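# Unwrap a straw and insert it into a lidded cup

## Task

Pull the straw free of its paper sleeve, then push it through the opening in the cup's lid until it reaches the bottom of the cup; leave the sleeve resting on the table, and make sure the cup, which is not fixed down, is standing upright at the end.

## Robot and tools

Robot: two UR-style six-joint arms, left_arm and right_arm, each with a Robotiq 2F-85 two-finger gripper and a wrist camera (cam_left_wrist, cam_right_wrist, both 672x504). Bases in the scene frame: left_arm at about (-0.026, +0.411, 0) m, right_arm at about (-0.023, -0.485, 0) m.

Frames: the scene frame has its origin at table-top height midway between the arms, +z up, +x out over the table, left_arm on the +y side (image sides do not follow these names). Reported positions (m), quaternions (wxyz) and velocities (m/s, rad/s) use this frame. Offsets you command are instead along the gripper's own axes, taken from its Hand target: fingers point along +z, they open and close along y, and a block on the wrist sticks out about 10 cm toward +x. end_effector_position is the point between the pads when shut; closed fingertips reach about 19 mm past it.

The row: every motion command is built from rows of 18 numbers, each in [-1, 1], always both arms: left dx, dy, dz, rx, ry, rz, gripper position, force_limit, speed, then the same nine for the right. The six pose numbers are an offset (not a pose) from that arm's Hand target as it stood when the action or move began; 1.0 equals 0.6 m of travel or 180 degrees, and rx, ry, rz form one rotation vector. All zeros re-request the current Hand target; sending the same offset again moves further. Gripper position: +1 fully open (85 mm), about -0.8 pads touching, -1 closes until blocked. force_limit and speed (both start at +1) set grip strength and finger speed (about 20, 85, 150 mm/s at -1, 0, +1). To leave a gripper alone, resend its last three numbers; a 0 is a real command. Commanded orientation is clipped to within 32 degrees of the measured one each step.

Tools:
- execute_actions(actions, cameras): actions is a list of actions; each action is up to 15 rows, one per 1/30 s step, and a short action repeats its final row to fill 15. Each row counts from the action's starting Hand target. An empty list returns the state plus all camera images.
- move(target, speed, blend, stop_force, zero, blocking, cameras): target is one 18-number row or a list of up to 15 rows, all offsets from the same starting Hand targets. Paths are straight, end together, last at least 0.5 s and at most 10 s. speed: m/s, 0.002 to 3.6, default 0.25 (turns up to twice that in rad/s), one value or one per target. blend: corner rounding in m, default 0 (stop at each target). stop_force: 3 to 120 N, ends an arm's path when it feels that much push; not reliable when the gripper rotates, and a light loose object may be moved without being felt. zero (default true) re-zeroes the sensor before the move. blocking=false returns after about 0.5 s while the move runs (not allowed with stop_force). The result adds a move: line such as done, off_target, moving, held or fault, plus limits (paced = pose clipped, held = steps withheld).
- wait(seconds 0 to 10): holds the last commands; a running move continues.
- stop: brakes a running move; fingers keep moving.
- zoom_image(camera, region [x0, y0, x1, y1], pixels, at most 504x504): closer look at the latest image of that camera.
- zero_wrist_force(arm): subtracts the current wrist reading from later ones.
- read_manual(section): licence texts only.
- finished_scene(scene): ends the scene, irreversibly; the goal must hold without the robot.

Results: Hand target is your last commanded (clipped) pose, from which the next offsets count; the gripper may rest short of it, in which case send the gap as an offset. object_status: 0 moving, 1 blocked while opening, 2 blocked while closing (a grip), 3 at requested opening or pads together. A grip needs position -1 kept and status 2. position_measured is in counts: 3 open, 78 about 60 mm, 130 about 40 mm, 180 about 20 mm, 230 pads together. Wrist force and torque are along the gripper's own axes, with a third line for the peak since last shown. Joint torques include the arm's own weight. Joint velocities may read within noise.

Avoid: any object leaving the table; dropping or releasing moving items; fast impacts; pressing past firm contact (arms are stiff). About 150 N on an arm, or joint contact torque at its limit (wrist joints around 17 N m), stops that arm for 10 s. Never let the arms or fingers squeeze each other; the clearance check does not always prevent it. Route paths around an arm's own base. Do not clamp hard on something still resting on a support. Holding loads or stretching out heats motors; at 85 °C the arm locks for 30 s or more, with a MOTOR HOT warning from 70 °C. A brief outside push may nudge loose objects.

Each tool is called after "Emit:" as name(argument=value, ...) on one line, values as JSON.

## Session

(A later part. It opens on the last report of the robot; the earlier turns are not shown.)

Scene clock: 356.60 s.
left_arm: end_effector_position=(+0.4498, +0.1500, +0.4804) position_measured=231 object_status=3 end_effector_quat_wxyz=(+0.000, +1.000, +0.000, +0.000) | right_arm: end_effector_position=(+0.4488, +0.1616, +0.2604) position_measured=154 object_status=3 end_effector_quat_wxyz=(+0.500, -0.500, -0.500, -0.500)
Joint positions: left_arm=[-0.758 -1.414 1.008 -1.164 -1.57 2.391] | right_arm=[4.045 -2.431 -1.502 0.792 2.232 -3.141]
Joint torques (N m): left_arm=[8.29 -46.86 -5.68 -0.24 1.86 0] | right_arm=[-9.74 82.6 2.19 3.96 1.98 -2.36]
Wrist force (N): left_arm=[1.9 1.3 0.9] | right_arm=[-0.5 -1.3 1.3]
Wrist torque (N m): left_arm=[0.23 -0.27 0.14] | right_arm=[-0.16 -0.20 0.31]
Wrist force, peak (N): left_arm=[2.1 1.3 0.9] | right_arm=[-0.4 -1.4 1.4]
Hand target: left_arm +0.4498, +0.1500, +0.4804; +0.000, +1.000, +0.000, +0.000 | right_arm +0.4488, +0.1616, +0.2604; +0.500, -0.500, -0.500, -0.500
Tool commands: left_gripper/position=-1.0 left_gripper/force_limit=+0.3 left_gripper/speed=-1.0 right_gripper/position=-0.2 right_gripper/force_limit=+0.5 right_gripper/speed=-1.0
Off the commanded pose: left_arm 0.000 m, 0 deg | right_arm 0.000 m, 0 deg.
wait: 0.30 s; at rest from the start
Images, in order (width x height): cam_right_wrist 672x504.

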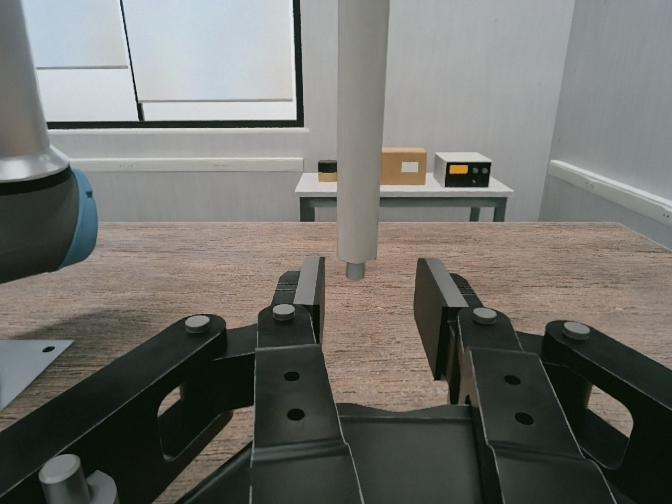

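Emit:
move(target=[[0,0,0,0,0,0,-1,0.3,-1,0,-0.01,0,0,0,0,-0.2,0.5,-1],[0,0,0,0,0,0,-1,0.3,-1,0,-0.01,0,0,0,0,-1,0.5,-1]], speed=0.03, cameras=["cam_right_wrist"])

Emit:
zoom_image(camera="cam_right_wrist", region=[310, 190, 430, 330])

Scene clock: 362.87 s.
left_arm: end_effector_position=(+0.4498, +0.1500, +0.4804) position_measured=231 object_status=3 end_effector_quat_wxyz=(+0.000, +1.000, +0.000, +0.000) | right_arm: end_effector_position=(+0.4428, +0.1616, +0.2604) position_measured=226 object_status=0 end_effector_quat_wxyz=(+0.500, -0.500, -0.500, -0.500)
Joint positions: left_arm=[-0.758 -1.414 1.008 -1.164 -1.57 2.391] | right_arm=[4.053 -2.424 -1.519 0.801 2.225 -3.141]
Joint torques (N m): left_arm=[8.25 -45.84 -6.38 -0.18 1.85 -0.26] | right_arm=[-9.19 34.26 31.95 -0.31 2.05 -2.55]
Wrist force (N): left_arm=[2.1 1.4 0.8] | right_arm=[-0.5 -1.1 1.3]
Wrist torque (N m): left_arm=[0.26 -0.28 0.15] | right_arm=[-0.12 -0.19 0.31]
Wrist force, peak (N): left_arm=[2.1 1.6 1.0] | right_arm=[-0.3 -1.6 1.6]
Hand target: left_arm +0.4498, +0.1500, +0.4804; +0.000, +1.000, +0.000, +0.000 | right_arm +0.4428, +0.1616, +0.2604; +0.500, -0.500, -0.500, -0.500
Off the commanded pose: left_arm 0.000 m, 0 deg | right_arm 0.000 m, 0 deg.
move: done
Images, in order (width x height): cam_right_wrist 672x504.

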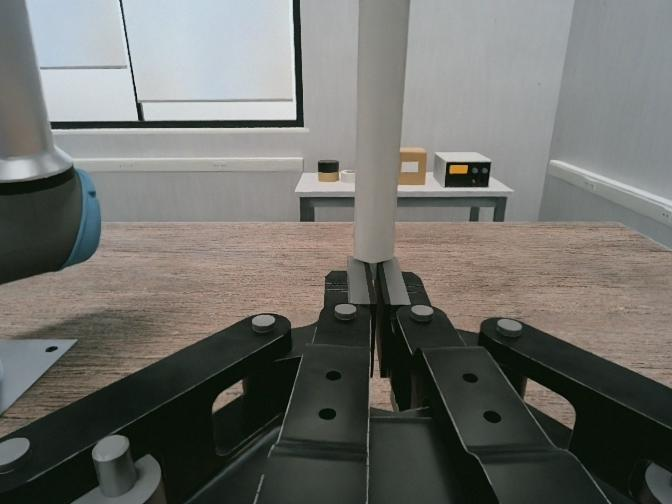

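Scaled by 3.600.

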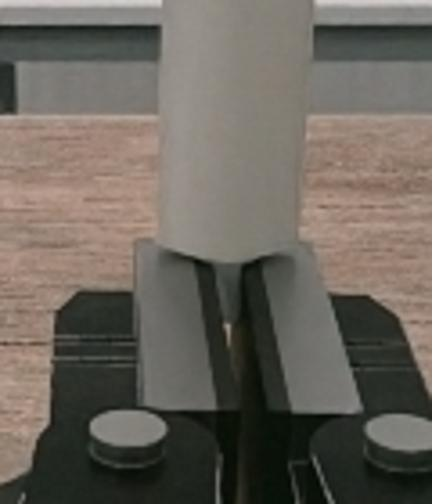

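Emit:
move(target=[0,0,-0.035,0,0,0,-1,0.3,-1,-0.19,0,0,0,0,0,-1,0.5,-1], speed=0.06, cameras=["all"])

Scene clock: 368.47 s.
left_arm: end_effector_position=(+0.4498, +0.1500, +0.5000) position_measured=231 object_status=3 end_effector_quat_wxyz=(+0.000, +1.000, +0.000, +0.000) | right_arm: end_effector_position=(+0.4428, +0.1617, +0.1631) position_measured=226 object_status=2 end_effector_quat_wxyz=(+0.500, -0.500, -0.500, -0.500)
Joint positions: left_arm=[-0.758 -1.391 0.924 -1.105 -1.57 2.391] | right_arm=[4.053 -2.599 -1.489 0.947 2.225 -3.141]
Joint torques (N m): left_arm=[-7.19 -26.19 -12.37 -3.49 1.85 -1.56] | right_arm=[-0.11 59.27 15.54 1.95 -0.09 -0.32]
Wrist force (N): left_arm=[1.9 1.6 0.9] | right_arm=[-0.3 -1.2 1.3]
Wrist torque (N m): left_arm=[0.29 -0.27 0.13] | right_arm=[-0.14 -0.24 0.32]
Wrist force, peak (N): left_arm=[2.5 1.4 2.8] | right_arm=[2.8 -1.3 1.2]
Hand target: left_arm +0.4498, +0.1500, +0.4999; +0.000, +1.000, +0.000, +0.000 (not the last commanded pose) | right_arm +0.4428, +0.1617, +0.1631; +0.500, -0.500, -0.500, -0.500 (not the last commanded pose)
Tool commands: left_gripper/position=-1.0 left_gripper/force_limit=+0.3 left_gripper/speed=-1.0 right_gripper/position=-1.0 right_gripper/force_limit=+0.498039 right_gripper/speed=-1.0
Off the commanded pose: left_arm 0.001 m, 0 deg | right_arm 0.017 m, 0 deg.
FORCE FAULT: contact force on the right arm reached its limit, and that arm stopped. The contact can be on any part of that arm, not only on its tool. That arm's remaining commands of this call were not run. That arm is still stopped at the end of this call. That arm stays stopped for about 10 more seconds. Until then a move that you send moves the other arm only, and its call returns only when the move has ended. Once the stop has ended, the next robot result says so. If the stop ends while you think or write, that arm runs what you send next, counted from a new Hand target: where the arm stands when the stop ends. While its stop runs, that arm takes no new command, but its gripper still runs the gripper command that each later call begins with. Until it ends, the stop uses up actions while you think or wait. An arm that is not stopped still takes commands.
move: fault (right_arm)

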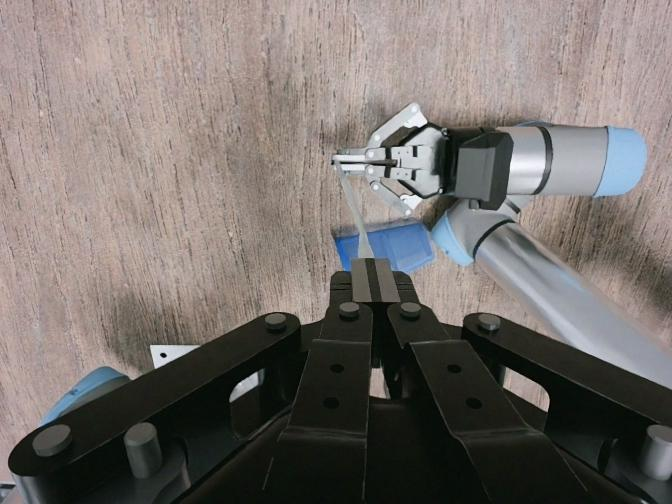

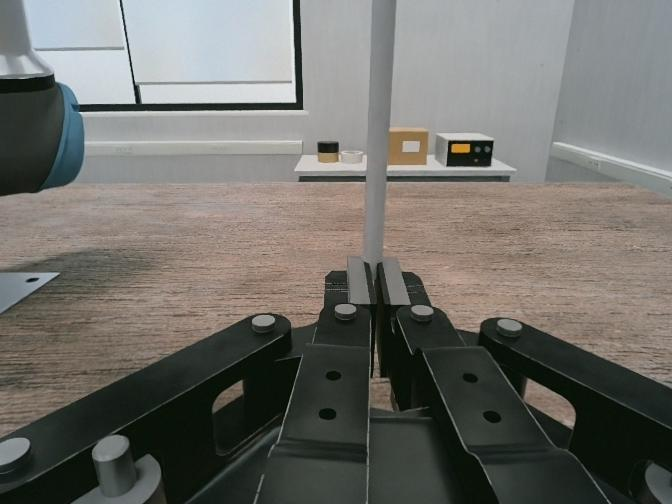

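Emit:
zoom_image(camera="cam_left_wrist", region=[310, 130, 490, 290])

Scaled by 2.800.

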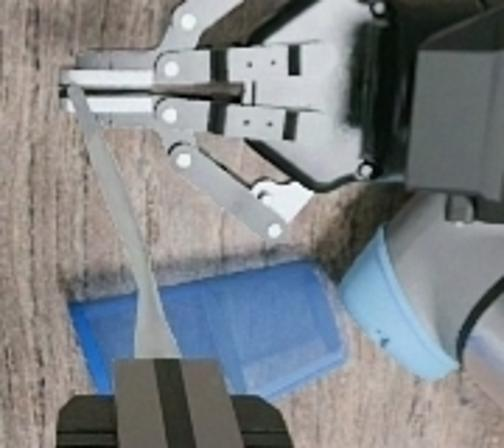

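Emit:
move(target=[-0.05,-0.167,-0.117,0,0,0,-1,0.3,-1,0,0,0,0,0,0,-1,0.5,-1], speed=0.06, cameras=["all"])

Scene clock: 381.37 s.
left_arm: end_effector_position=(+0.4195, +0.2503, +0.5705) position_measured=231 object_status=3 end_effector_quat_wxyz=(+0.000, +1.000, +0.000, +0.001) end_effector_velocity=(+0.001, -0.001, +0.000) end_effector_angular_velocity=(-0.002, -0.003, +0.002) | right_arm: end_effector_position=(+0.4428, +0.1617, +0.1631) position_measured=226 object_status=2 end_effector_quat_wxyz=(+0.500, -0.500, -0.500, -0.500)
Joint positions: left_arm=[-0.639 -1.461 0.795 -0.905 -1.57 2.509] | right_arm=[4.053 -2.599 -1.489 0.947 2.225 -3.141]
Joint velocities: left_arm=[-0.001 -0.001 0.004 -0.007 0 -0.003] | right_arm=[within noise]
Joint torques (N m): left_arm=[-6.41 -13.23 -3.2 -6.15 0.91 -1.71] | right_arm=[-0.07 59.65 15.61 1.6 -0.08 -0.43]
Wrist force (N): left_arm=[1.7 1.3 0.6] | right_arm=[-0.4 -1.2 1.3]
Wrist torque (N m): left_arm=[0.24 -0.22 0.05] | right_arm=[-0.15 -0.24 0.32]
Wrist force, peak (N): left_arm=[2.4 1.9 2.3] | right_arm=[0.1 -1.4 1.7]
Hand target: left_arm +0.4197, +0.2501, +0.5702; +0.000, +1.000, +0.000, +0.000 | right_arm +0.4428, +0.1617, +0.1631; +0.500, -0.500, -0.500, -0.500
Off the commanded pose: left_arm 0.000 m, 0 deg | right_arm 0.000 m, 0 deg.
FORCE FAULT, CONTINUED: the right arm's stop, for the force fault that an earlier result reported, is over. The rest of the stop counts as 19 of the actions that you can send in this scene. The stop ended before this call began, so that arm ran this call's commands, counted from a new Hand target: where the arm stood when the stop ended.
move: done

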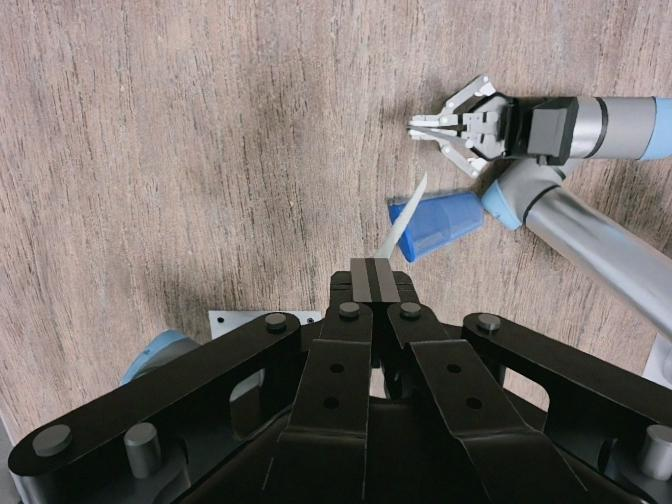

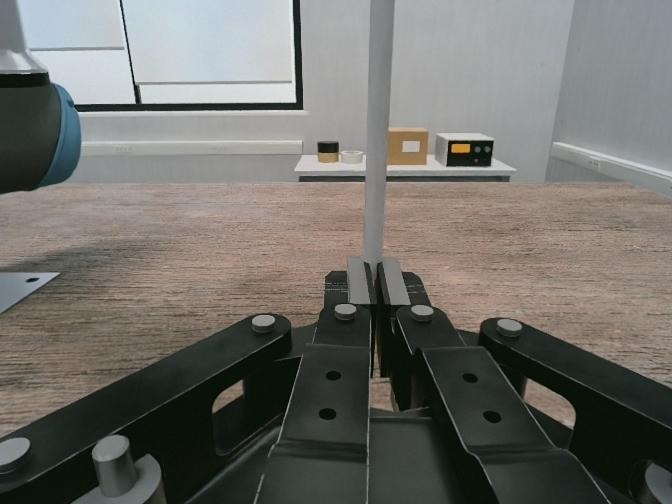

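Emit:
zoom_image(camera="cam_left_wrist", region=[340, 60, 580, 280])

Scaled by 2.100.

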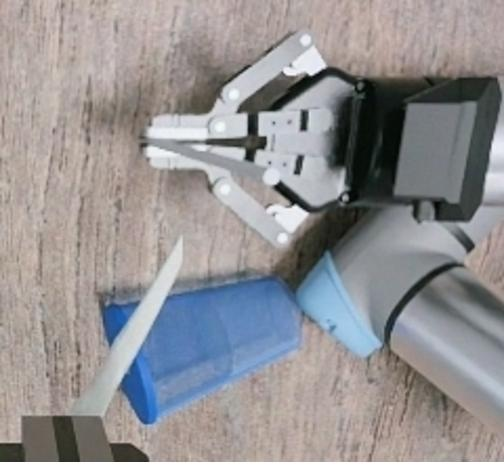

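Emit:
move(target=[[0.3,-0.083,0.45,0,0,0,-1,0.3,-1,0.2,0,0,0,0,0,-1,0.5,-1],[0.3,-0.217,0.867,0,0,0,-1,0.3,-1,0.2,0,0,0,0,0,-1,0.5,-1],[0.3,-0.217,0.867,0,0,0,-0.4,0.3,-1,0.2,0,0,0,0,0,-1,0.5,-1],[0.3,-0.217,0.6,0,0,0,-0.4,0.3,-1,0.2,0,0,0,0,0,-1,0.5,-1]], speed=0.2, blend=[0.03,0,0,0], cameras=["all"])

Scene clock: 396.37 s.
left_arm: end_effector_position=(+0.6000, +0.3807, +0.2106) position_measured=179 object_status=3 end_effector_quat_wxyz=(+0.000, +1.000, +0.000, +0.001) | right_arm: end_effector_position=(+0.4429, +0.1617, +0.2831) position_measured=226 object_status=2 end_effector_quat_wxyz=(+0.500, -0.500, -0.500, -0.500)
Joint positions: left_arm=[-0.271 -1.253 1.507 -1.826 -1.57 2.878] | right_arm=[4.053 -2.386 -1.517 0.761 2.225 -3.141]
Joint torques (N m): left_arm=[-5.28 -23.52 -10.46 -2.92 0.9 -1.64] | right_arm=[-9.32 32.67 35.19 4.16 2.06 -2.52]
Wrist force (N): left_arm=[2.0 1.1 0.2] | right_arm=[-0.5 -1.0 1.3]
Wrist torque (N m): left_arm=[0.23 -0.30 0.06] | right_arm=[-0.10 -0.22 0.32]
Wrist force, peak (N): left_arm=[1.7 1.1 3.6] | right_arm=[-2.0 -1.3 1.4]
Hand target: left_arm +0.5999, +0.3807, +0.2104; +0.000, +1.000, +0.000, +0.000 | right_arm +0.4429, +0.1617, +0.2831; +0.500, -0.500, -0.500, -0.500
Off the commanded pose: left_arm 0.000 m, 0 deg | right_arm 0.000 m, 0 deg.
move: done

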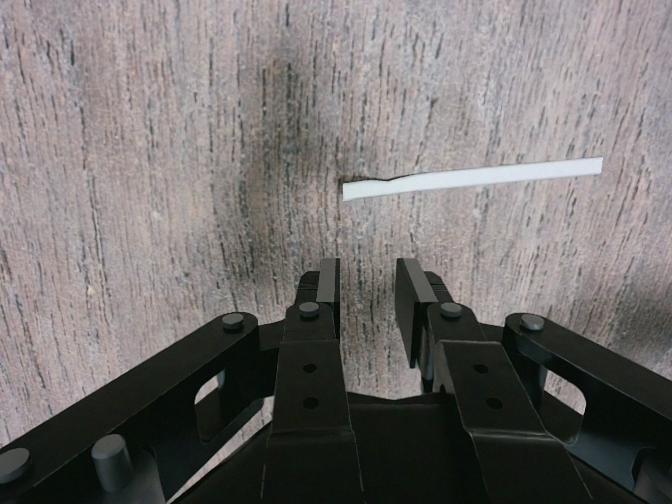

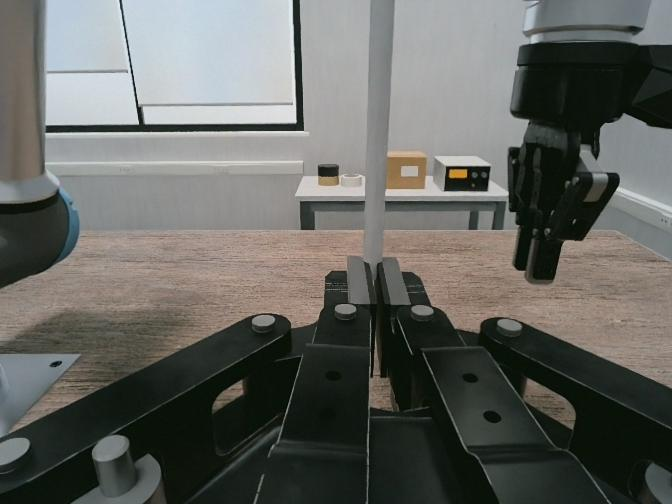

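Emit:
move(target=[-0.383,0.333,-0.183,0,0,0,-0.4,0.3,-1,0.033,0.1,-0.45,0,0,0,-1,0.5,-1], speed=0.15, cameras=["all"])

Scene clock: 435.43 s.
left_arm: end_effector_position=(+0.3701, +0.1808, +0.3200) position_measured=179 object_status=3 end_effector_quat_wxyz=(+0.000, +1.000, +0.000, +0.000) | right_arm: end_effector_position=(+0.5029, -0.1083, +0.3030) position_measured=226 object_status=2 end_effector_quat_wxyz=(+0.500, -0.500, -0.500, -0.500)
Joint positions: left_arm=[-0.83 -1.697 1.715 -1.589 -1.57 2.319] | right_arm=[3.609 -2.237 -1.749 0.844 2.668 -3.142]
Joint torques (N m): left_arm=[-5.5 -6.77 -30.91 -5.89 1.96 -0.68] | right_arm=[-0.37 45.34 25.18 1.31 -1.15 -2.44]
Wrist force (N): left_arm=[1.9 1.6 0.9] | right_arm=[-0.5 -1.3 1.7]
Wrist torque (N m): left_arm=[0.31 -0.29 0.13] | right_arm=[-0.17 -0.22 0.32]
Wrist force, peak (N): left_arm=[5.8 -6.3 -1.0] | right_arm=[-0.4 -3.2 6.5]
Hand target: left_arm +0.3701, +0.1807, +0.3199; +0.000, +1.000, +0.000, +0.000 | right_arm +0.5030, -0.1083, +0.3030; +0.500, -0.500, -0.500, -0.500
Off the commanded pose: left_arm 0.000 m, 0 deg | right_arm 0.000 m, 0 deg.
move: done

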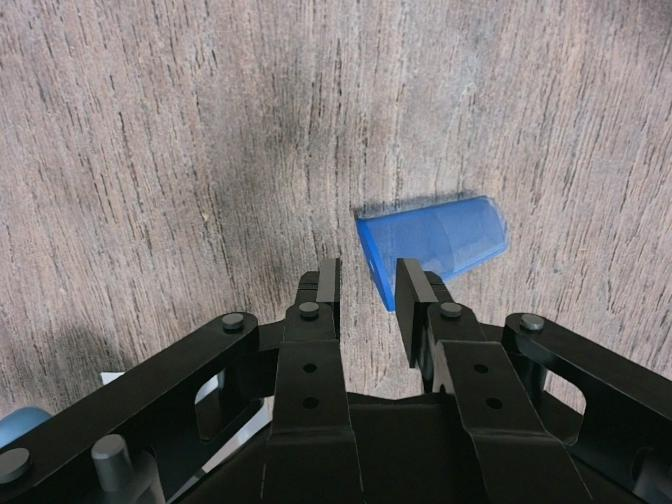

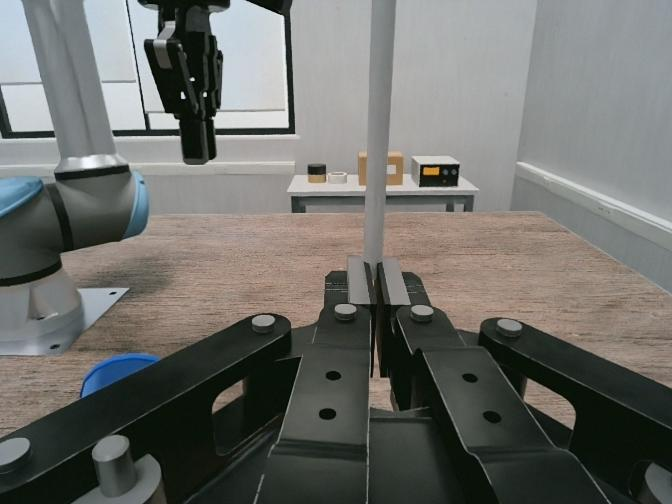

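Emit:
move(target=[-0.128,0.1,0.302,-0.130,-0.096,-0.584,1,-0.6,0,0,0,0,0,0,0,-1,0.5,-1], speed=0.25, cameras=["cam_left_wrist"])

Scene clock: 487.83 s.
left_arm: end_effector_position=(+0.2934, +0.1209, +0.1384) position_measured=3 object_status=3 end_effector_quat_wxyz=(+0.175, +0.580, +0.785, -0.128) | right_arm: end_effector_position=(+0.5030, -0.1083, +0.3030) position_measured=226 object_status=2 end_effector_quat_wxyz=(+0.500, -0.500, -0.500, -0.500)
Joint positions: left_arm=[-0.982 -1.755 2.445 -2.682 -1.694 0.271] | right_arm=[3.609 -2.237 -1.749 0.844 2.668 -3.142]
Joint torques (N m): left_arm=[9.47 -24.51 -36.3 -1.83 -1.73 -1.67] | right_arm=[-9.2 26.11 29.82 2.73 1.77 1.49]
Wrist force (N): left_arm=[1.5 1.6 0.6] | right_arm=[-0.5 -1.1 1.8]
Wrist torque (N m): left_arm=[0.27 -0.12 0.09] | right_arm=[-0.14 -0.22 0.31]
Wrist force, peak (N): left_arm=[2.7 1.4 0.5] | right_arm=[-0.8 -1.2 2.0]
Hand target: left_arm +0.2935, +0.1208, +0.1386; +0.175, +0.580, +0.785, -0.128 | right_arm +0.5030, -0.1083, +0.3030; +0.500, -0.500, -0.500, -0.500
Off the commanded pose: left_arm 0.000 m, 0 deg | right_arm 0.000 m, 0 deg.
move: done
Images, in order (width x height): cam_left_wrist 672x504.

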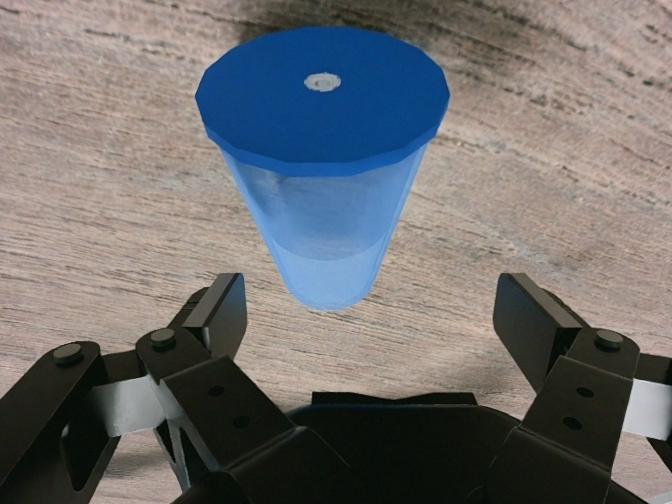

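Emit:
execute_actions(actions=[], cameras=["cam_left_wrist"])

Scene clock: 506.93 s.
left_arm: end_effector_position=(+0.2935, +0.1208, +0.1386) position_measured=3 object_status=3 end_effector_quat_wxyz=(+0.175, +0.580, +0.785, -0.128) | right_arm: end_effector_position=(+0.5030, -0.1083, +0.3030) position_measured=226 object_status=2 end_effector_quat_wxyz=(+0.500, -0.500, -0.500, -0.500)
Joint positions: left_arm=[-0.982 -1.755 2.445 -2.682 -1.694 0.271] | right_arm=[3.609 -2.237 -1.749 0.844 2.668 -3.142]
Joint velocities: within noise
Joint torques (N m): left_arm=[8.85 -25.02 -36.25 -6.53 -1.93 -1.51] | right_arm=[-8.62 26.21 29.37 2.65 1.63 1.9]
Wrist force (N): left_arm=[1.4 1.4 0.5] | right_arm=[-0.4 -1.3 1.8]
Wrist torque (N m): left_arm=[0.24 -0.10 0.10] | right_arm=[-0.16 -0.24 0.32]
Wrist force, peak (N): left_arm=[1.7 1.4 0.6] | right_arm=[-0.6 -1.3 1.9]
Hand target: left_arm +0.2935, +0.1208, +0.1386; +0.175, +0.580, +0.785, -0.128 | right_arm +0.5030, -0.1083, +0.3030; +0.500, -0.500, -0.500, -0.500
Tool commands: left_gripper/position=+1.0 left_gripper/force_limit=-0.6 left_gripper/speed=+0.0 right_gripper/position=-1.0 right_gripper/force_limit=+0.5 right_gripper/speed=-1.0
Off the commanded pose: left_arm 0.000 m, 0 deg | right_arm 0.000 m, 0 deg.
Images, in order (width x height): cam_left_wrist 672x504.

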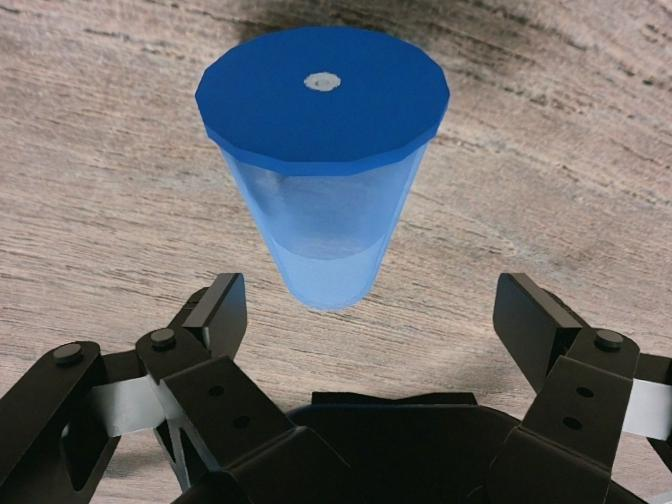

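Emit:
move(target=[0.01,-0.03,0.1,0,0,0,1,-0.6,0,0,0,0,0,0,0,-1,0.5,-1], speed=0.15, cameras=["cam_left_wrist"])

Scene clock: 523.30 s.
left_arm: end_effector_position=(+0.2822, +0.0965, +0.0816) position_measured=3 object_status=3 end_effector_quat_wxyz=(+0.175, +0.580, +0.785, -0.128) | right_arm: end_effector_position=(+0.5030, -0.1083, +0.3030) position_measured=226 object_status=2 end_effector_quat_wxyz=(+0.500, -0.500, -0.500, -0.500)
Joint positions: left_arm=[-1.053 -1.581 2.511 -2.928 -1.665 0.206] | right_arm=[3.609 -2.237 -1.749 0.844 2.668 -3.142]
Joint torques (N m): left_arm=[5.78 -14 -31.81 -4.35 -1.35 0.89] | right_arm=[-8.7 26.19 29.55 2.78 1.45 1.86]
Wrist force (N): left_arm=[1.5 1.2 0.6] | right_arm=[-0.7 -1.1 1.8]
Wrist torque (N m): left_arm=[0.20 -0.12 0.08] | right_arm=[-0.13 -0.20 0.32]
Wrist force, peak (N): left_arm=[-0.2 3.2 -2.9] | right_arm=[-0.6 -1.3 2.0]
Hand target: left_arm +0.2822, +0.0965, +0.0817; +0.175, +0.580, +0.785, -0.128 | right_arm +0.5030, -0.1083, +0.3030; +0.500, -0.500, -0.500, -0.500
Off the commanded pose: left_arm 0.000 m, 0 deg | right_arm 0.000 m, 0 deg.
move: done
Images, in order (width x height): cam_left_wrist 672x504.

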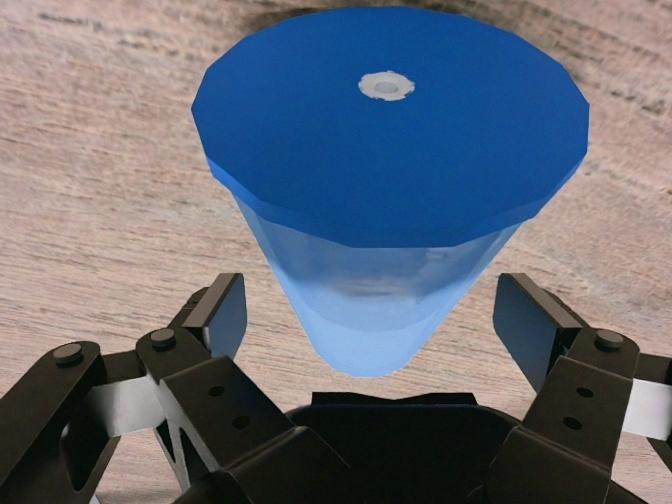

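Emit:
move(target=[-0.002,0,0.0975,0,0,0,1,-0.6,0,0,0,0,0,0,0,-1,0.5,-1], speed=0.05, stop_force=6, cameras=["cam_left_wrist"])

Emit:
move(target=[0,0,0,0,0,0,-1,-0.7,-1,0,0,0,0,0,0,-1,0.5,-1], cameras=["cam_left_wrist"])

Scene clock: 530.97 s.
left_arm: end_effector_position=(+0.2871, +0.0807, +0.0480) position_measured=3 object_status=3 end_effector_quat_wxyz=(+0.175, +0.580, +0.785, -0.128) | right_arm: end_effector_position=(+0.5030, -0.1083, +0.3030) position_measured=226 object_status=2 end_effector_quat_wxyz=(+0.500, -0.500, -0.500, -0.500)
Joint positions: left_arm=[-1.064 -1.436 2.508 -3.071 -1.66 0.196] | right_arm=[3.609 -2.237 -1.749 0.844 2.668 -3.142]
Joint torques (N m): left_arm=[9.39 -8 -0.06 -6.57 -1.26 1.38] | right_arm=[-8.18 26.09 29.11 2.7 1.12 1.9]
Wrist force (N): left_arm=[1.5 1.2 0.8] | right_arm=[-0.6 -1.2 2.0]
Wrist torque (N m): left_arm=[0.20 -0.14 0.10] | right_arm=[-0.15 -0.21 0.32]
Wrist force, peak (N): left_arm=[-10.0 2.2 -18.8] | right_arm=[-0.7 -1.3 1.9]
Hand target: left_arm +0.2871, +0.0807, +0.0480; +0.175, +0.580, +0.785, -0.128 (not the last commanded pose) | right_arm +0.5030, -0.1083, +0.3030; +0.500, -0.500, -0.500, -0.500
Off the commanded pose: left_arm 0.021 m, 0 deg | right_arm 0.000 m, 0 deg.
move: contact (left_arm)
Images, in order (width x height): cam_left_wrist 672x504.

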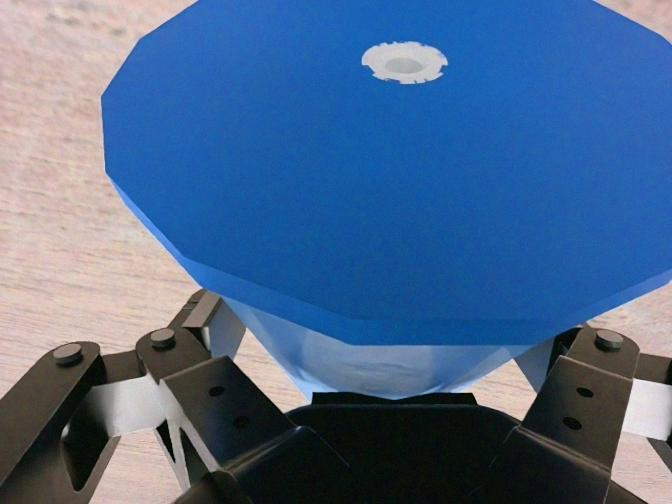

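Scene clock: 531.70 s.
left_arm: end_effector_position=(+0.2871, +0.0806, +0.0480) position_measured=26 object_status=0 end_effector_quat_wxyz=(+0.175, +0.580, +0.785, -0.128) | right_arm: end_effector_position=(+0.5030, -0.1083, +0.3030) position_measured=226 object_status=2 end_effector_quat_wxyz=(+0.500, -0.500, -0.500, -0.500)
Joint positions: left_arm=[-1.064 -1.436 2.508 -3.071 -1.66 0.196] | right_arm=[3.609 -2.237 -1.749 0.844 2.668 -3.142]
Joint torques (N m): left_arm=[8.81 -7.98 0.39 -1.14 -1.51 1.36] | right_arm=[-8.71 26.25 29.48 2.68 1.14 1.85]
Wrist force (N): left_arm=[-1.9 0.9 -18.2] | right_arm=[-0.7 -1.0 2.0]
Wrist torque (N m): left_arm=[0.24 0.16 0.08] | right_arm=[-0.12 -0.20 0.32]
Wrist force, peak (N): left_arm=[-2.3 0.9 -18.4] | right_arm=[-0.6 -1.2 2.1]
Hand target: left_arm +0.2871, +0.0807, +0.0480; +0.175, +0.580, +0.785, -0.128 | right_arm +0.5030, -0.1083, +0.3030; +0.500, -0.500, -0.500, -0.500
Off the commanded pose: left_arm 0.000 m, 0 deg | right_arm 0.000 m, 0 deg.
move: done
Images, in order (width x height): cam_left_wrist 672x504.

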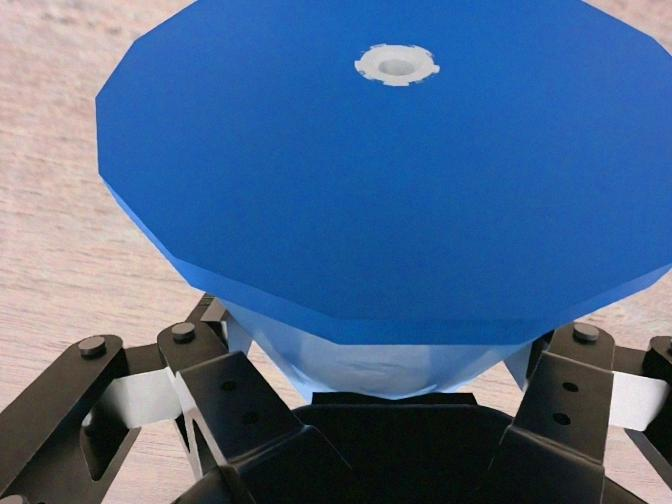

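Emit:
wait(seconds=1, cameras=["cam_left_wrist"])

Scene clock: 535.17 s.
left_arm: end_effector_position=(+0.2871, +0.0807, +0.0480) position_measured=26 object_status=2 end_effector_quat_wxyz=(+0.175, +0.580, +0.785, -0.128) | right_arm: end_effector_position=(+0.5030, -0.1083, +0.3030) position_measured=226 object_status=2 end_effector_quat_wxyz=(+0.500, -0.500, -0.500, -0.500)
Joint positions: left_arm=[-1.064 -1.436 2.508 -3.071 -1.66 0.196] | right_arm=[3.609 -2.237 -1.749 0.844 2.668 -3.142]
Joint torques (N m): left_arm=[8.53 -8.54 0.93 1.42 -1.34 1.26] | right_arm=[-8.52 26.41 29.33 2.76 0.97 1.86]
Wrist force (N): left_arm=[-2.2 1.2 -18.0] | right_arm=[-0.5 -1.1 1.8]
Wrist torque (N m): left_arm=[0.28 0.17 0.08] | right_arm=[-0.13 -0.23 0.32]
Wrist force, peak (N): left_arm=[-2.4 1.0 -18.7] | right_arm=[-0.6 -1.0 2.2]
Hand target: left_arm +0.2871, +0.0807, +0.0480; +0.175, +0.580, +0.785, -0.128 | right_arm +0.5030, -0.1083, +0.3030; +0.500, -0.500, -0.500, -0.500
Tool commands: left_gripper/position=-1.0 left_gripper/force_limit=-0.7 left_gripper/speed=-1.0 right_gripper/position=-1.0 right_gripper/force_limit=+0.5 right_gripper/speed=-1.0
Off the commanded pose: left_arm 0.000 m, 0 deg | right_arm 0.000 m, 0 deg.
wait: 1.00 s; at rest from the start
Images, in order (width x height): cam_left_wrist 672x504.

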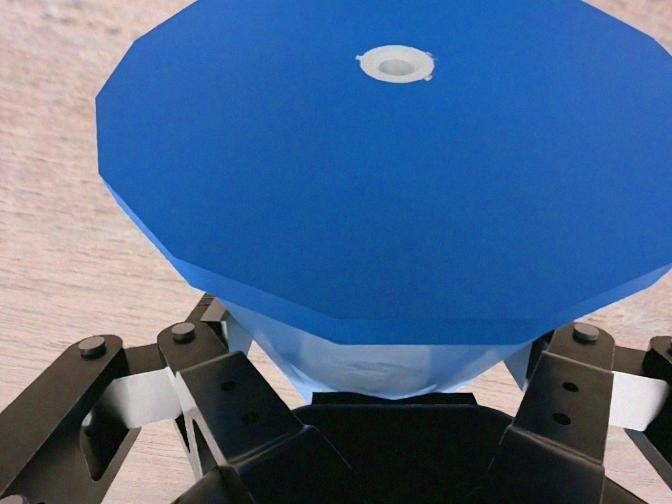

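Emit:
move(target=[[-0.0564,0,-0.1208,0,0,0,-1,-0.7,-1,0,0,0,0,0,0,-1,0.5,-1],[-0.0547,0.2242,-0.324,0.252,0,0.540,-1,-0.7,-1,0,0,0,0,0,0,-1,0.5,-1]], speed=[0.1,0.2], cameras=["all"])

Scene clock: 556.63 s.
left_arm: end_effector_position=(+0.4000, +0.1703, +0.2381) position_measured=26 object_status=2 end_effector_quat_wxyz=(+0.000, +0.976, -0.001, -0.216) | right_arm: end_effector_position=(+0.5030, -0.1083, +0.3030) position_measured=226 object_status=2 end_effector_quat_wxyz=(+0.500, -0.500, -0.500, -0.500)
Joint positions: left_arm=[-0.66 -1.353 1.537 -1.4 -1.829 2.538] | right_arm=[3.609 -2.237 -1.749 0.844 2.668 -3.142]
Joint torques (N m): left_arm=[-1.77 -53.14 -8.76 -4.23 -1.97 1.44] | right_arm=[-7.3 26.02 29.25 2.72 0.47 1.89]
Wrist force (N): left_arm=[3.4 1.6 3.9] | right_arm=[-0.7 -1.2 1.8]
Wrist torque (N m): left_arm=[0.24 -0.15 0.01] | right_arm=[-0.15 -0.19 0.32]
Wrist force, peak (N): left_arm=[-2.6 1.0 -18.7] | right_arm=[-0.6 -1.3 2.1]
Hand target: left_arm +0.4000, +0.1704, +0.2382; +0.000, +0.976, -0.002, -0.216 | right_arm +0.5030, -0.1083, +0.3030; +0.500, -0.500, -0.500, -0.500
Off the commanded pose: left_arm 0.000 m, 0 deg | right_arm 0.000 m, 0 deg.
move: done

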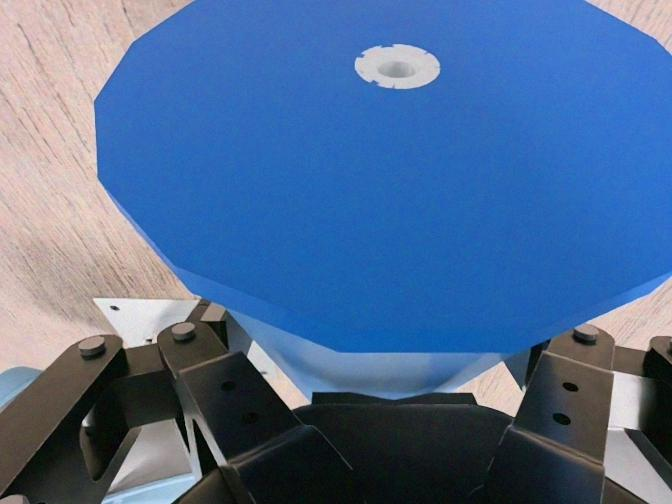

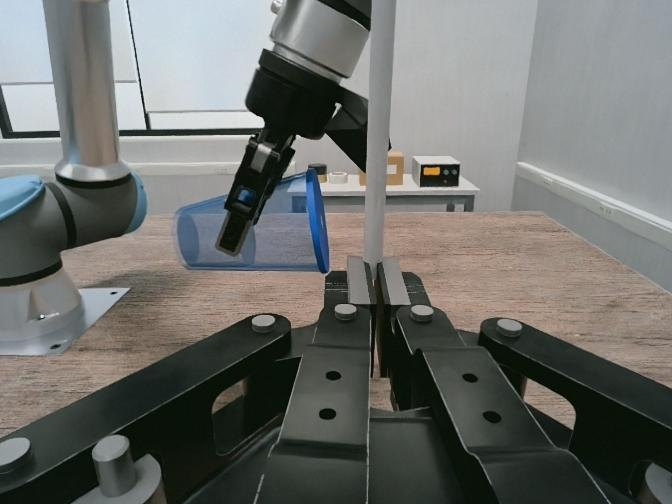

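Emit:
move(target=[0.0755,0.033,-0.035,0,0.464,0,-1,-0.7,-1,0,0,0,0,0,0,-1,0.5,-1], speed=0.3, cameras=["all"])

Scene clock: 568.03 s.
left_arm: end_effector_position=(+0.4498, +0.1504, +0.2379) position_measured=26 object_status=2 end_effector_quat_wxyz=(+0.001, +0.872, -0.001, +0.489) | right_arm: end_effector_position=(+0.5030, -0.1083, +0.3030) position_measured=226 object_status=2 end_effector_quat_wxyz=(+0.500, -0.500, -0.500, -0.500)
Joint positions: left_arm=[-1.173 -1.639 2.394 -2.902 -0.671 2.264] | right_arm=[3.609 -2.237 -1.749 0.844 2.668 -3.142]
Joint torques (N m): left_arm=[6.45 -30.09 -36.64 -5.48 4.59 -1.34] | right_arm=[-7.19 26.55 29.26 2.77 0.18 1.79]
Wrist force (N): left_arm=[-1.3 1.4 2.1] | right_arm=[-0.6 -1.1 2.0]
Wrist torque (N m): left_arm=[0.20 -0.68 0.03] | right_arm=[-0.14 -0.20 0.32]
Wrist force, peak (N): left_arm=[4.9 -2.9 4.6] | right_arm=[-0.5 -1.1 2.2]
Hand target: left_arm +0.4498, +0.1504, +0.2381; +0.001, +0.872, -0.001, +0.489 | right_arm +0.5030, -0.1083, +0.3030; +0.500, -0.500, -0.500, -0.500
Off the commanded pose: left_arm 0.000 m, 0 deg | right_arm 0.000 m, 0 deg.
move: done

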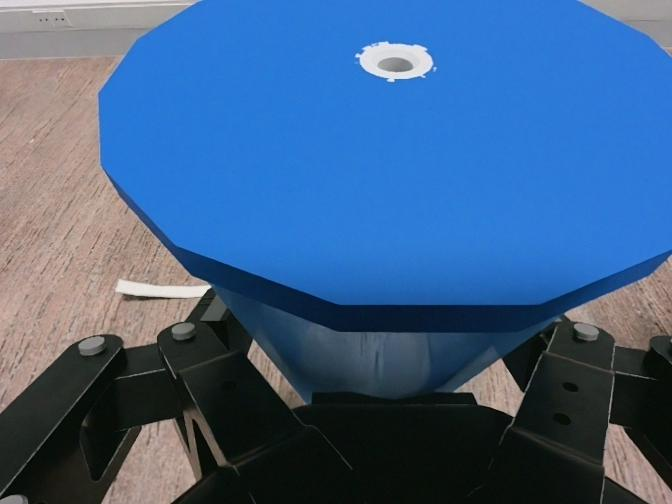

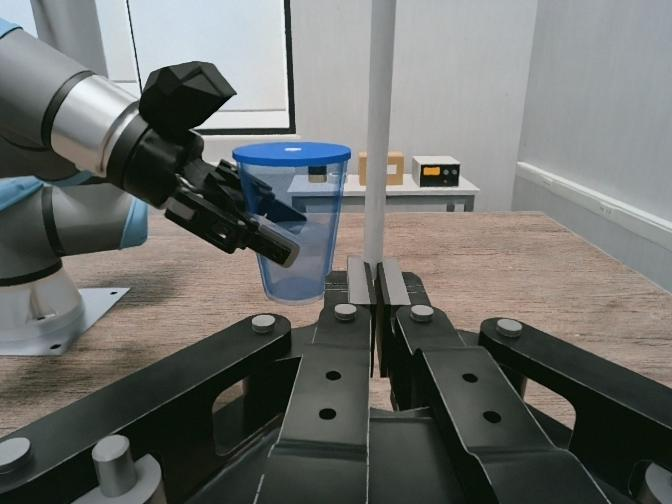

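Emit:
move(target=[-0.1988,0,0.122,0,0,0,-1,-0.7,-1,0,0,0,0,0,0,-1,0.5,-1], speed=0.15)

Emit:
move(target=[-0.0852,0,0.0523,0,0,0,-1,-0.7,-1,0,0,0,0,0,0,-1,0.5,-1], speed=0.025, stop_force=4, cameras=["all"])

Scene clock: 577.83 s.
left_arm: end_effector_position=(+0.4501, +0.1504, +0.0981) position_measured=26 object_status=2 end_effector_quat_wxyz=(+0.001, +0.872, -0.001, +0.489) | right_arm: end_effector_position=(+0.5030, -0.1083, +0.3030) position_measured=226 object_status=2 end_effector_quat_wxyz=(+0.500, -0.500, -0.500, -0.500)
Joint positions: left_arm=[-1.172 -1.191 2.506 -3.463 -0.672 2.265] | right_arm=[3.609 -2.237 -1.749 0.844 2.668 -3.142]
Joint torques (N m): left_arm=[4.22 -25.06 -23.08 -3.11 1.79 -1.39] | right_arm=[-6.69 25.99 28.89 2.69 -0.04 1.82]
Wrist force (N): left_arm=[-1.1 1.7 2.2] | right_arm=[-0.5 -1.0 2.1]
Wrist torque (N m): left_arm=[0.25 -0.71 0.04] | right_arm=[-0.13 -0.22 0.32]
Wrist force, peak (N): left_arm=[-3.8 1.6 3.4] | right_arm=[-0.8 -1.1 2.3]
Hand target: left_arm +0.4501, +0.1504, +0.0982; +0.001, +0.872, -0.001, +0.489 | right_arm +0.5030, -0.1083, +0.3030; +0.500, -0.500, -0.500, -0.500
Off the commanded pose: left_arm 0.000 m, 0 deg | right_arm 0.000 m, 0 deg.
move: done

Scene clock: 580.23 s.
left_arm: end_effector_position=(+0.4502, +0.1504, +0.0634) position_measured=26 object_status=2 end_effector_quat_wxyz=(+0.001, +0.872, -0.001, +0.489) | right_arm: end_effector_position=(+0.5030, -0.1083, +0.3030) position_measured=226 object_status=2 end_effector_quat_wxyz=(+0.500, -0.500, -0.500, -0.500)
Joint positions: left_arm=[-1.172 -1.055 2.505 -3.598 -0.672 2.265] | right_arm=[3.609 -2.237 -1.749 0.844 2.668 -3.142]
Joint torques (N m): left_arm=[6.58 -30.23 5.34 -6.9 0.4 -1.35] | right_arm=[-7.22 26.37 29.2 2.76 -0.1 1.8]
Wrist force (N): left_arm=[-0.6 1.4 2.3] | right_arm=[-0.8 -1.0 2.0]
Wrist torque (N m): left_arm=[0.19 -0.69 0.05] | right_arm=[-0.12 -0.18 0.32]
Wrist force, peak (N): left_arm=[10.7 -0.1 -6.6] | right_arm=[-0.5 -1.2 2.2]
Hand target: left_arm +0.4502, +0.1504, +0.0634; +0.001, +0.872, -0.001, +0.489 (not the last commanded pose) | right_arm +0.5030, -0.1083, +0.3030; +0.500, -0.500, -0.500, -0.500
Off the commanded pose: left_arm 0.025 m, 0 deg | right_arm 0.000 m, 0 deg.
move: contact (left_arm)

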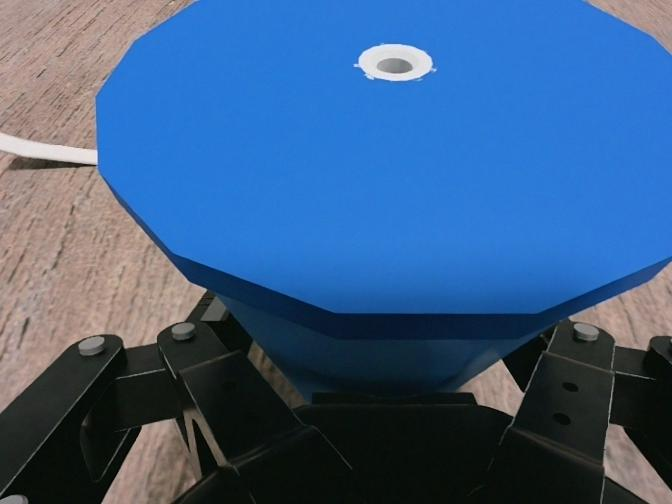

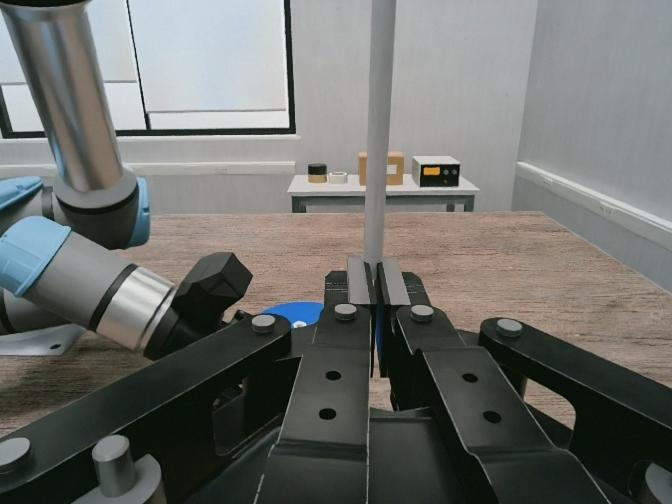

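Emit:
move(target=[-0.0014,0,0.0009,0,0,0,1,-0.7,-1,0,0,0,0,0,0,-1,0.5,-1], speed=0.02, cameras=["cam_left_wrist"])

Scene clock: 583.80 s.
left_arm: end_effector_position=(+0.4502, +0.1504, +0.0624) position_measured=3 object_status=0 end_effector_quat_wxyz=(+0.001, +0.872, -0.001, +0.489) | right_arm: end_effector_position=(+0.5030, -0.1083, +0.3030) position_measured=226 object_status=2 end_effector_quat_wxyz=(+0.500, -0.500, -0.500, -0.500)
Joint positions: left_arm=[-1.172 -1.051 2.505 -3.602 -0.672 2.265] | right_arm=[3.609 -2.237 -1.749 0.844 2.668 -3.142]
Joint torques (N m): left_arm=[6.66 -19.86 -18.11 -5.66 1.47 1.21] | right_arm=[-6.09 26.17 29.1 2.76 -0.34 1.86]
Wrist force (N): left_arm=[2.4 1.3 0.4] | right_arm=[-0.5 -1.1 1.9]
Wrist torque (N m): left_arm=[0.19 -0.75 0.06] | right_arm=[-0.14 -0.23 0.32]
Wrist force, peak (N): left_arm=[-0.8 1.6 2.6] | right_arm=[-0.5 -1.1 2.3]
Hand target: left_arm +0.4502, +0.1504, +0.0624; +0.001, +0.872, -0.001, +0.489 | right_arm +0.5030, -0.1083, +0.3030; +0.500, -0.500, -0.500, -0.500
Off the commanded pose: left_arm 0.000 m, 0 deg | right_arm 0.000 m, 0 deg.
move: done
Images, in order (width x height): cam_left_wrist 672x504.

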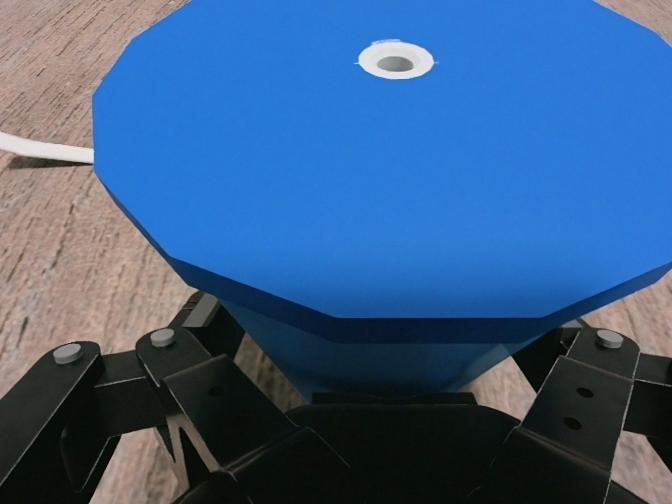

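Emit:
move(target=[[-0.0959,0,-0.156,0,0,0,1,-0.7,-1,0,0,0,0,0,0,-1,0.5,-1],[0.188,0,-0.33,0,-0.1,0,1,-0.7,-1,-0.138,-0.1217,0.1138,0,0,0,-1,0.5,-1],[0.487,0.05,-0.416,0,-0.3246,0,1,-0.7,-1,-0.138,-0.1217,0.1138,0,0,0,-1,0.5,-1]], speed=[0.12,0.15,0.25], blend=[0.02,0.05,0], cameras=["all"])

Scene clock: 603.50 s.
left_arm: end_effector_position=(+0.3895, +0.1207, +0.4418) position_measured=3 object_status=3 end_effector_quat_wxyz=(+0.000, +1.000, -0.002, +0.001) | right_arm: end_effector_position=(+0.4299, -0.0400, +0.2202) position_measured=226 object_status=2 end_effector_quat_wxyz=(+0.500, -0.500, -0.500, -0.500)
Joint positions: left_arm=[-0.884 -1.54 1.253 -1.285 -1.569 2.268] | right_arm=[3.804 -2.334 -1.905 1.097 2.474 -3.142]
Joint torques (N m): left_arm=[-0.43 -31.66 -32.53 -0.96 -1.35 -0.63] | right_arm=[-8.85 69.96 21.87 -0.94 2.12 1.22]
Wrist force (N): left_arm=[1.9 1.3 0.7] | right_arm=[-0.6 -0.9 1.6]
Wrist torque (N m): left_arm=[0.24 -0.30 0.05] | right_arm=[-0.08 -0.22 0.34]
Wrist force, peak (N): left_arm=[4.4 0.4 3.1] | right_arm=[-0.1 -2.3 2.4]
Hand target: left_arm +0.3895, +0.1207, +0.4419; +0.000, +1.000, -0.002, +0.001 | right_arm +0.4299, -0.0400, +0.2202; +0.500, -0.500, -0.500, -0.500
Off the commanded pose: left_arm 0.000 m, 0 deg | right_arm 0.000 m, 0 deg.
move: done

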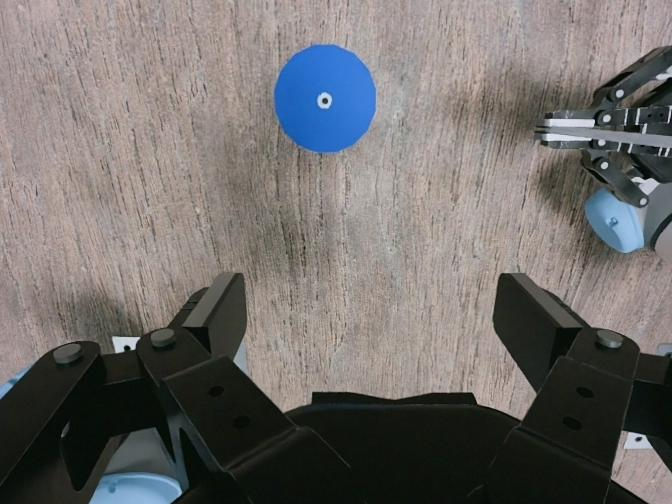

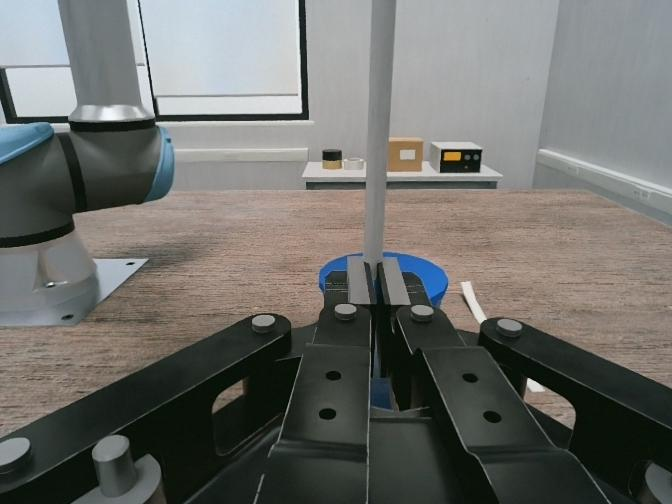

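Emit:
move(target=[0.055,0.2812,-0.0383,0,0,0,0,-0.4,0,0,0,0,0,0,0,-1,0.5,-1], speed=0.2, cameras=["all"])

Scene clock: 608.00 s.
left_arm: end_effector_position=(+0.4219, -0.0482, +0.4649) position_measured=129 object_status=3 end_effector_quat_wxyz=(+0.000, +1.000, -0.002, +0.001) | right_arm: end_effector_position=(+0.4299, -0.0400, +0.2202) position_measured=226 object_status=2 end_effector_quat_wxyz=(+0.500, -0.500, -0.500, -0.500)
Joint positions: left_arm=[-1.015 -1.146 0.693 -1.118 -1.569 2.137] | right_arm=[3.804 -2.334 -1.905 1.097 2.474 -3.142]
Joint torques (N m): left_arm=[7.53 -53.05 -21.2 -5.51 -1.22 1.08] | right_arm=[-9.46 69.98 21.4 -0.96 2.03 -0.68]
Wrist force (N): left_arm=[1.5 1.2 0.9] | right_arm=[-0.6 -0.7 1.8]
Wrist torque (N m): left_arm=[0.24 -0.22 0.10] | right_arm=[-0.07 -0.21 0.34]
Wrist force, peak (N): left_arm=[6.3 -5.0 2.4] | right_arm=[-0.8 -0.8 1.9]
Hand target: left_arm +0.4219, -0.0481, +0.4650; +0.000, +1.000, -0.002, +0.001 | right_arm +0.4299, -0.0400, +0.2202; +0.500, -0.500, -0.500, -0.500
Off the commanded pose: left_arm 0.000 m, 0 deg | right_arm 0.000 m, 0 deg.
move: done

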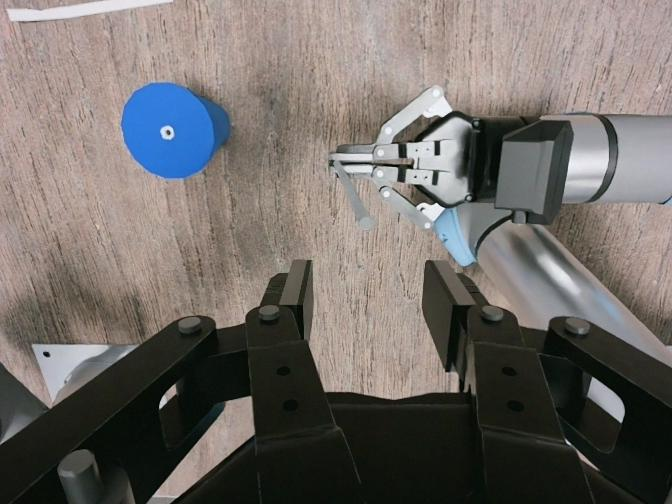

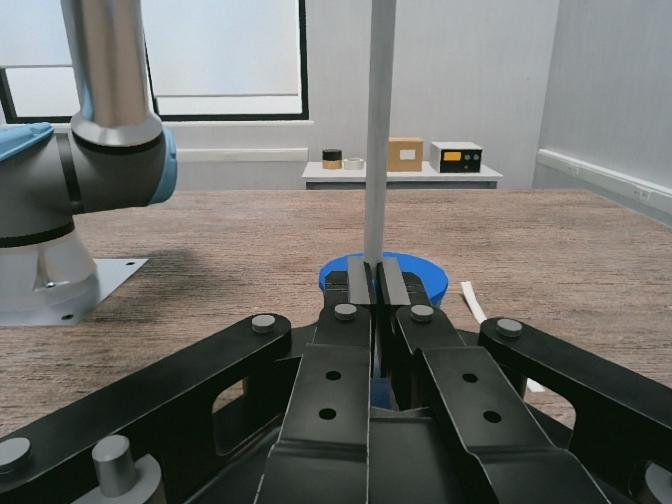

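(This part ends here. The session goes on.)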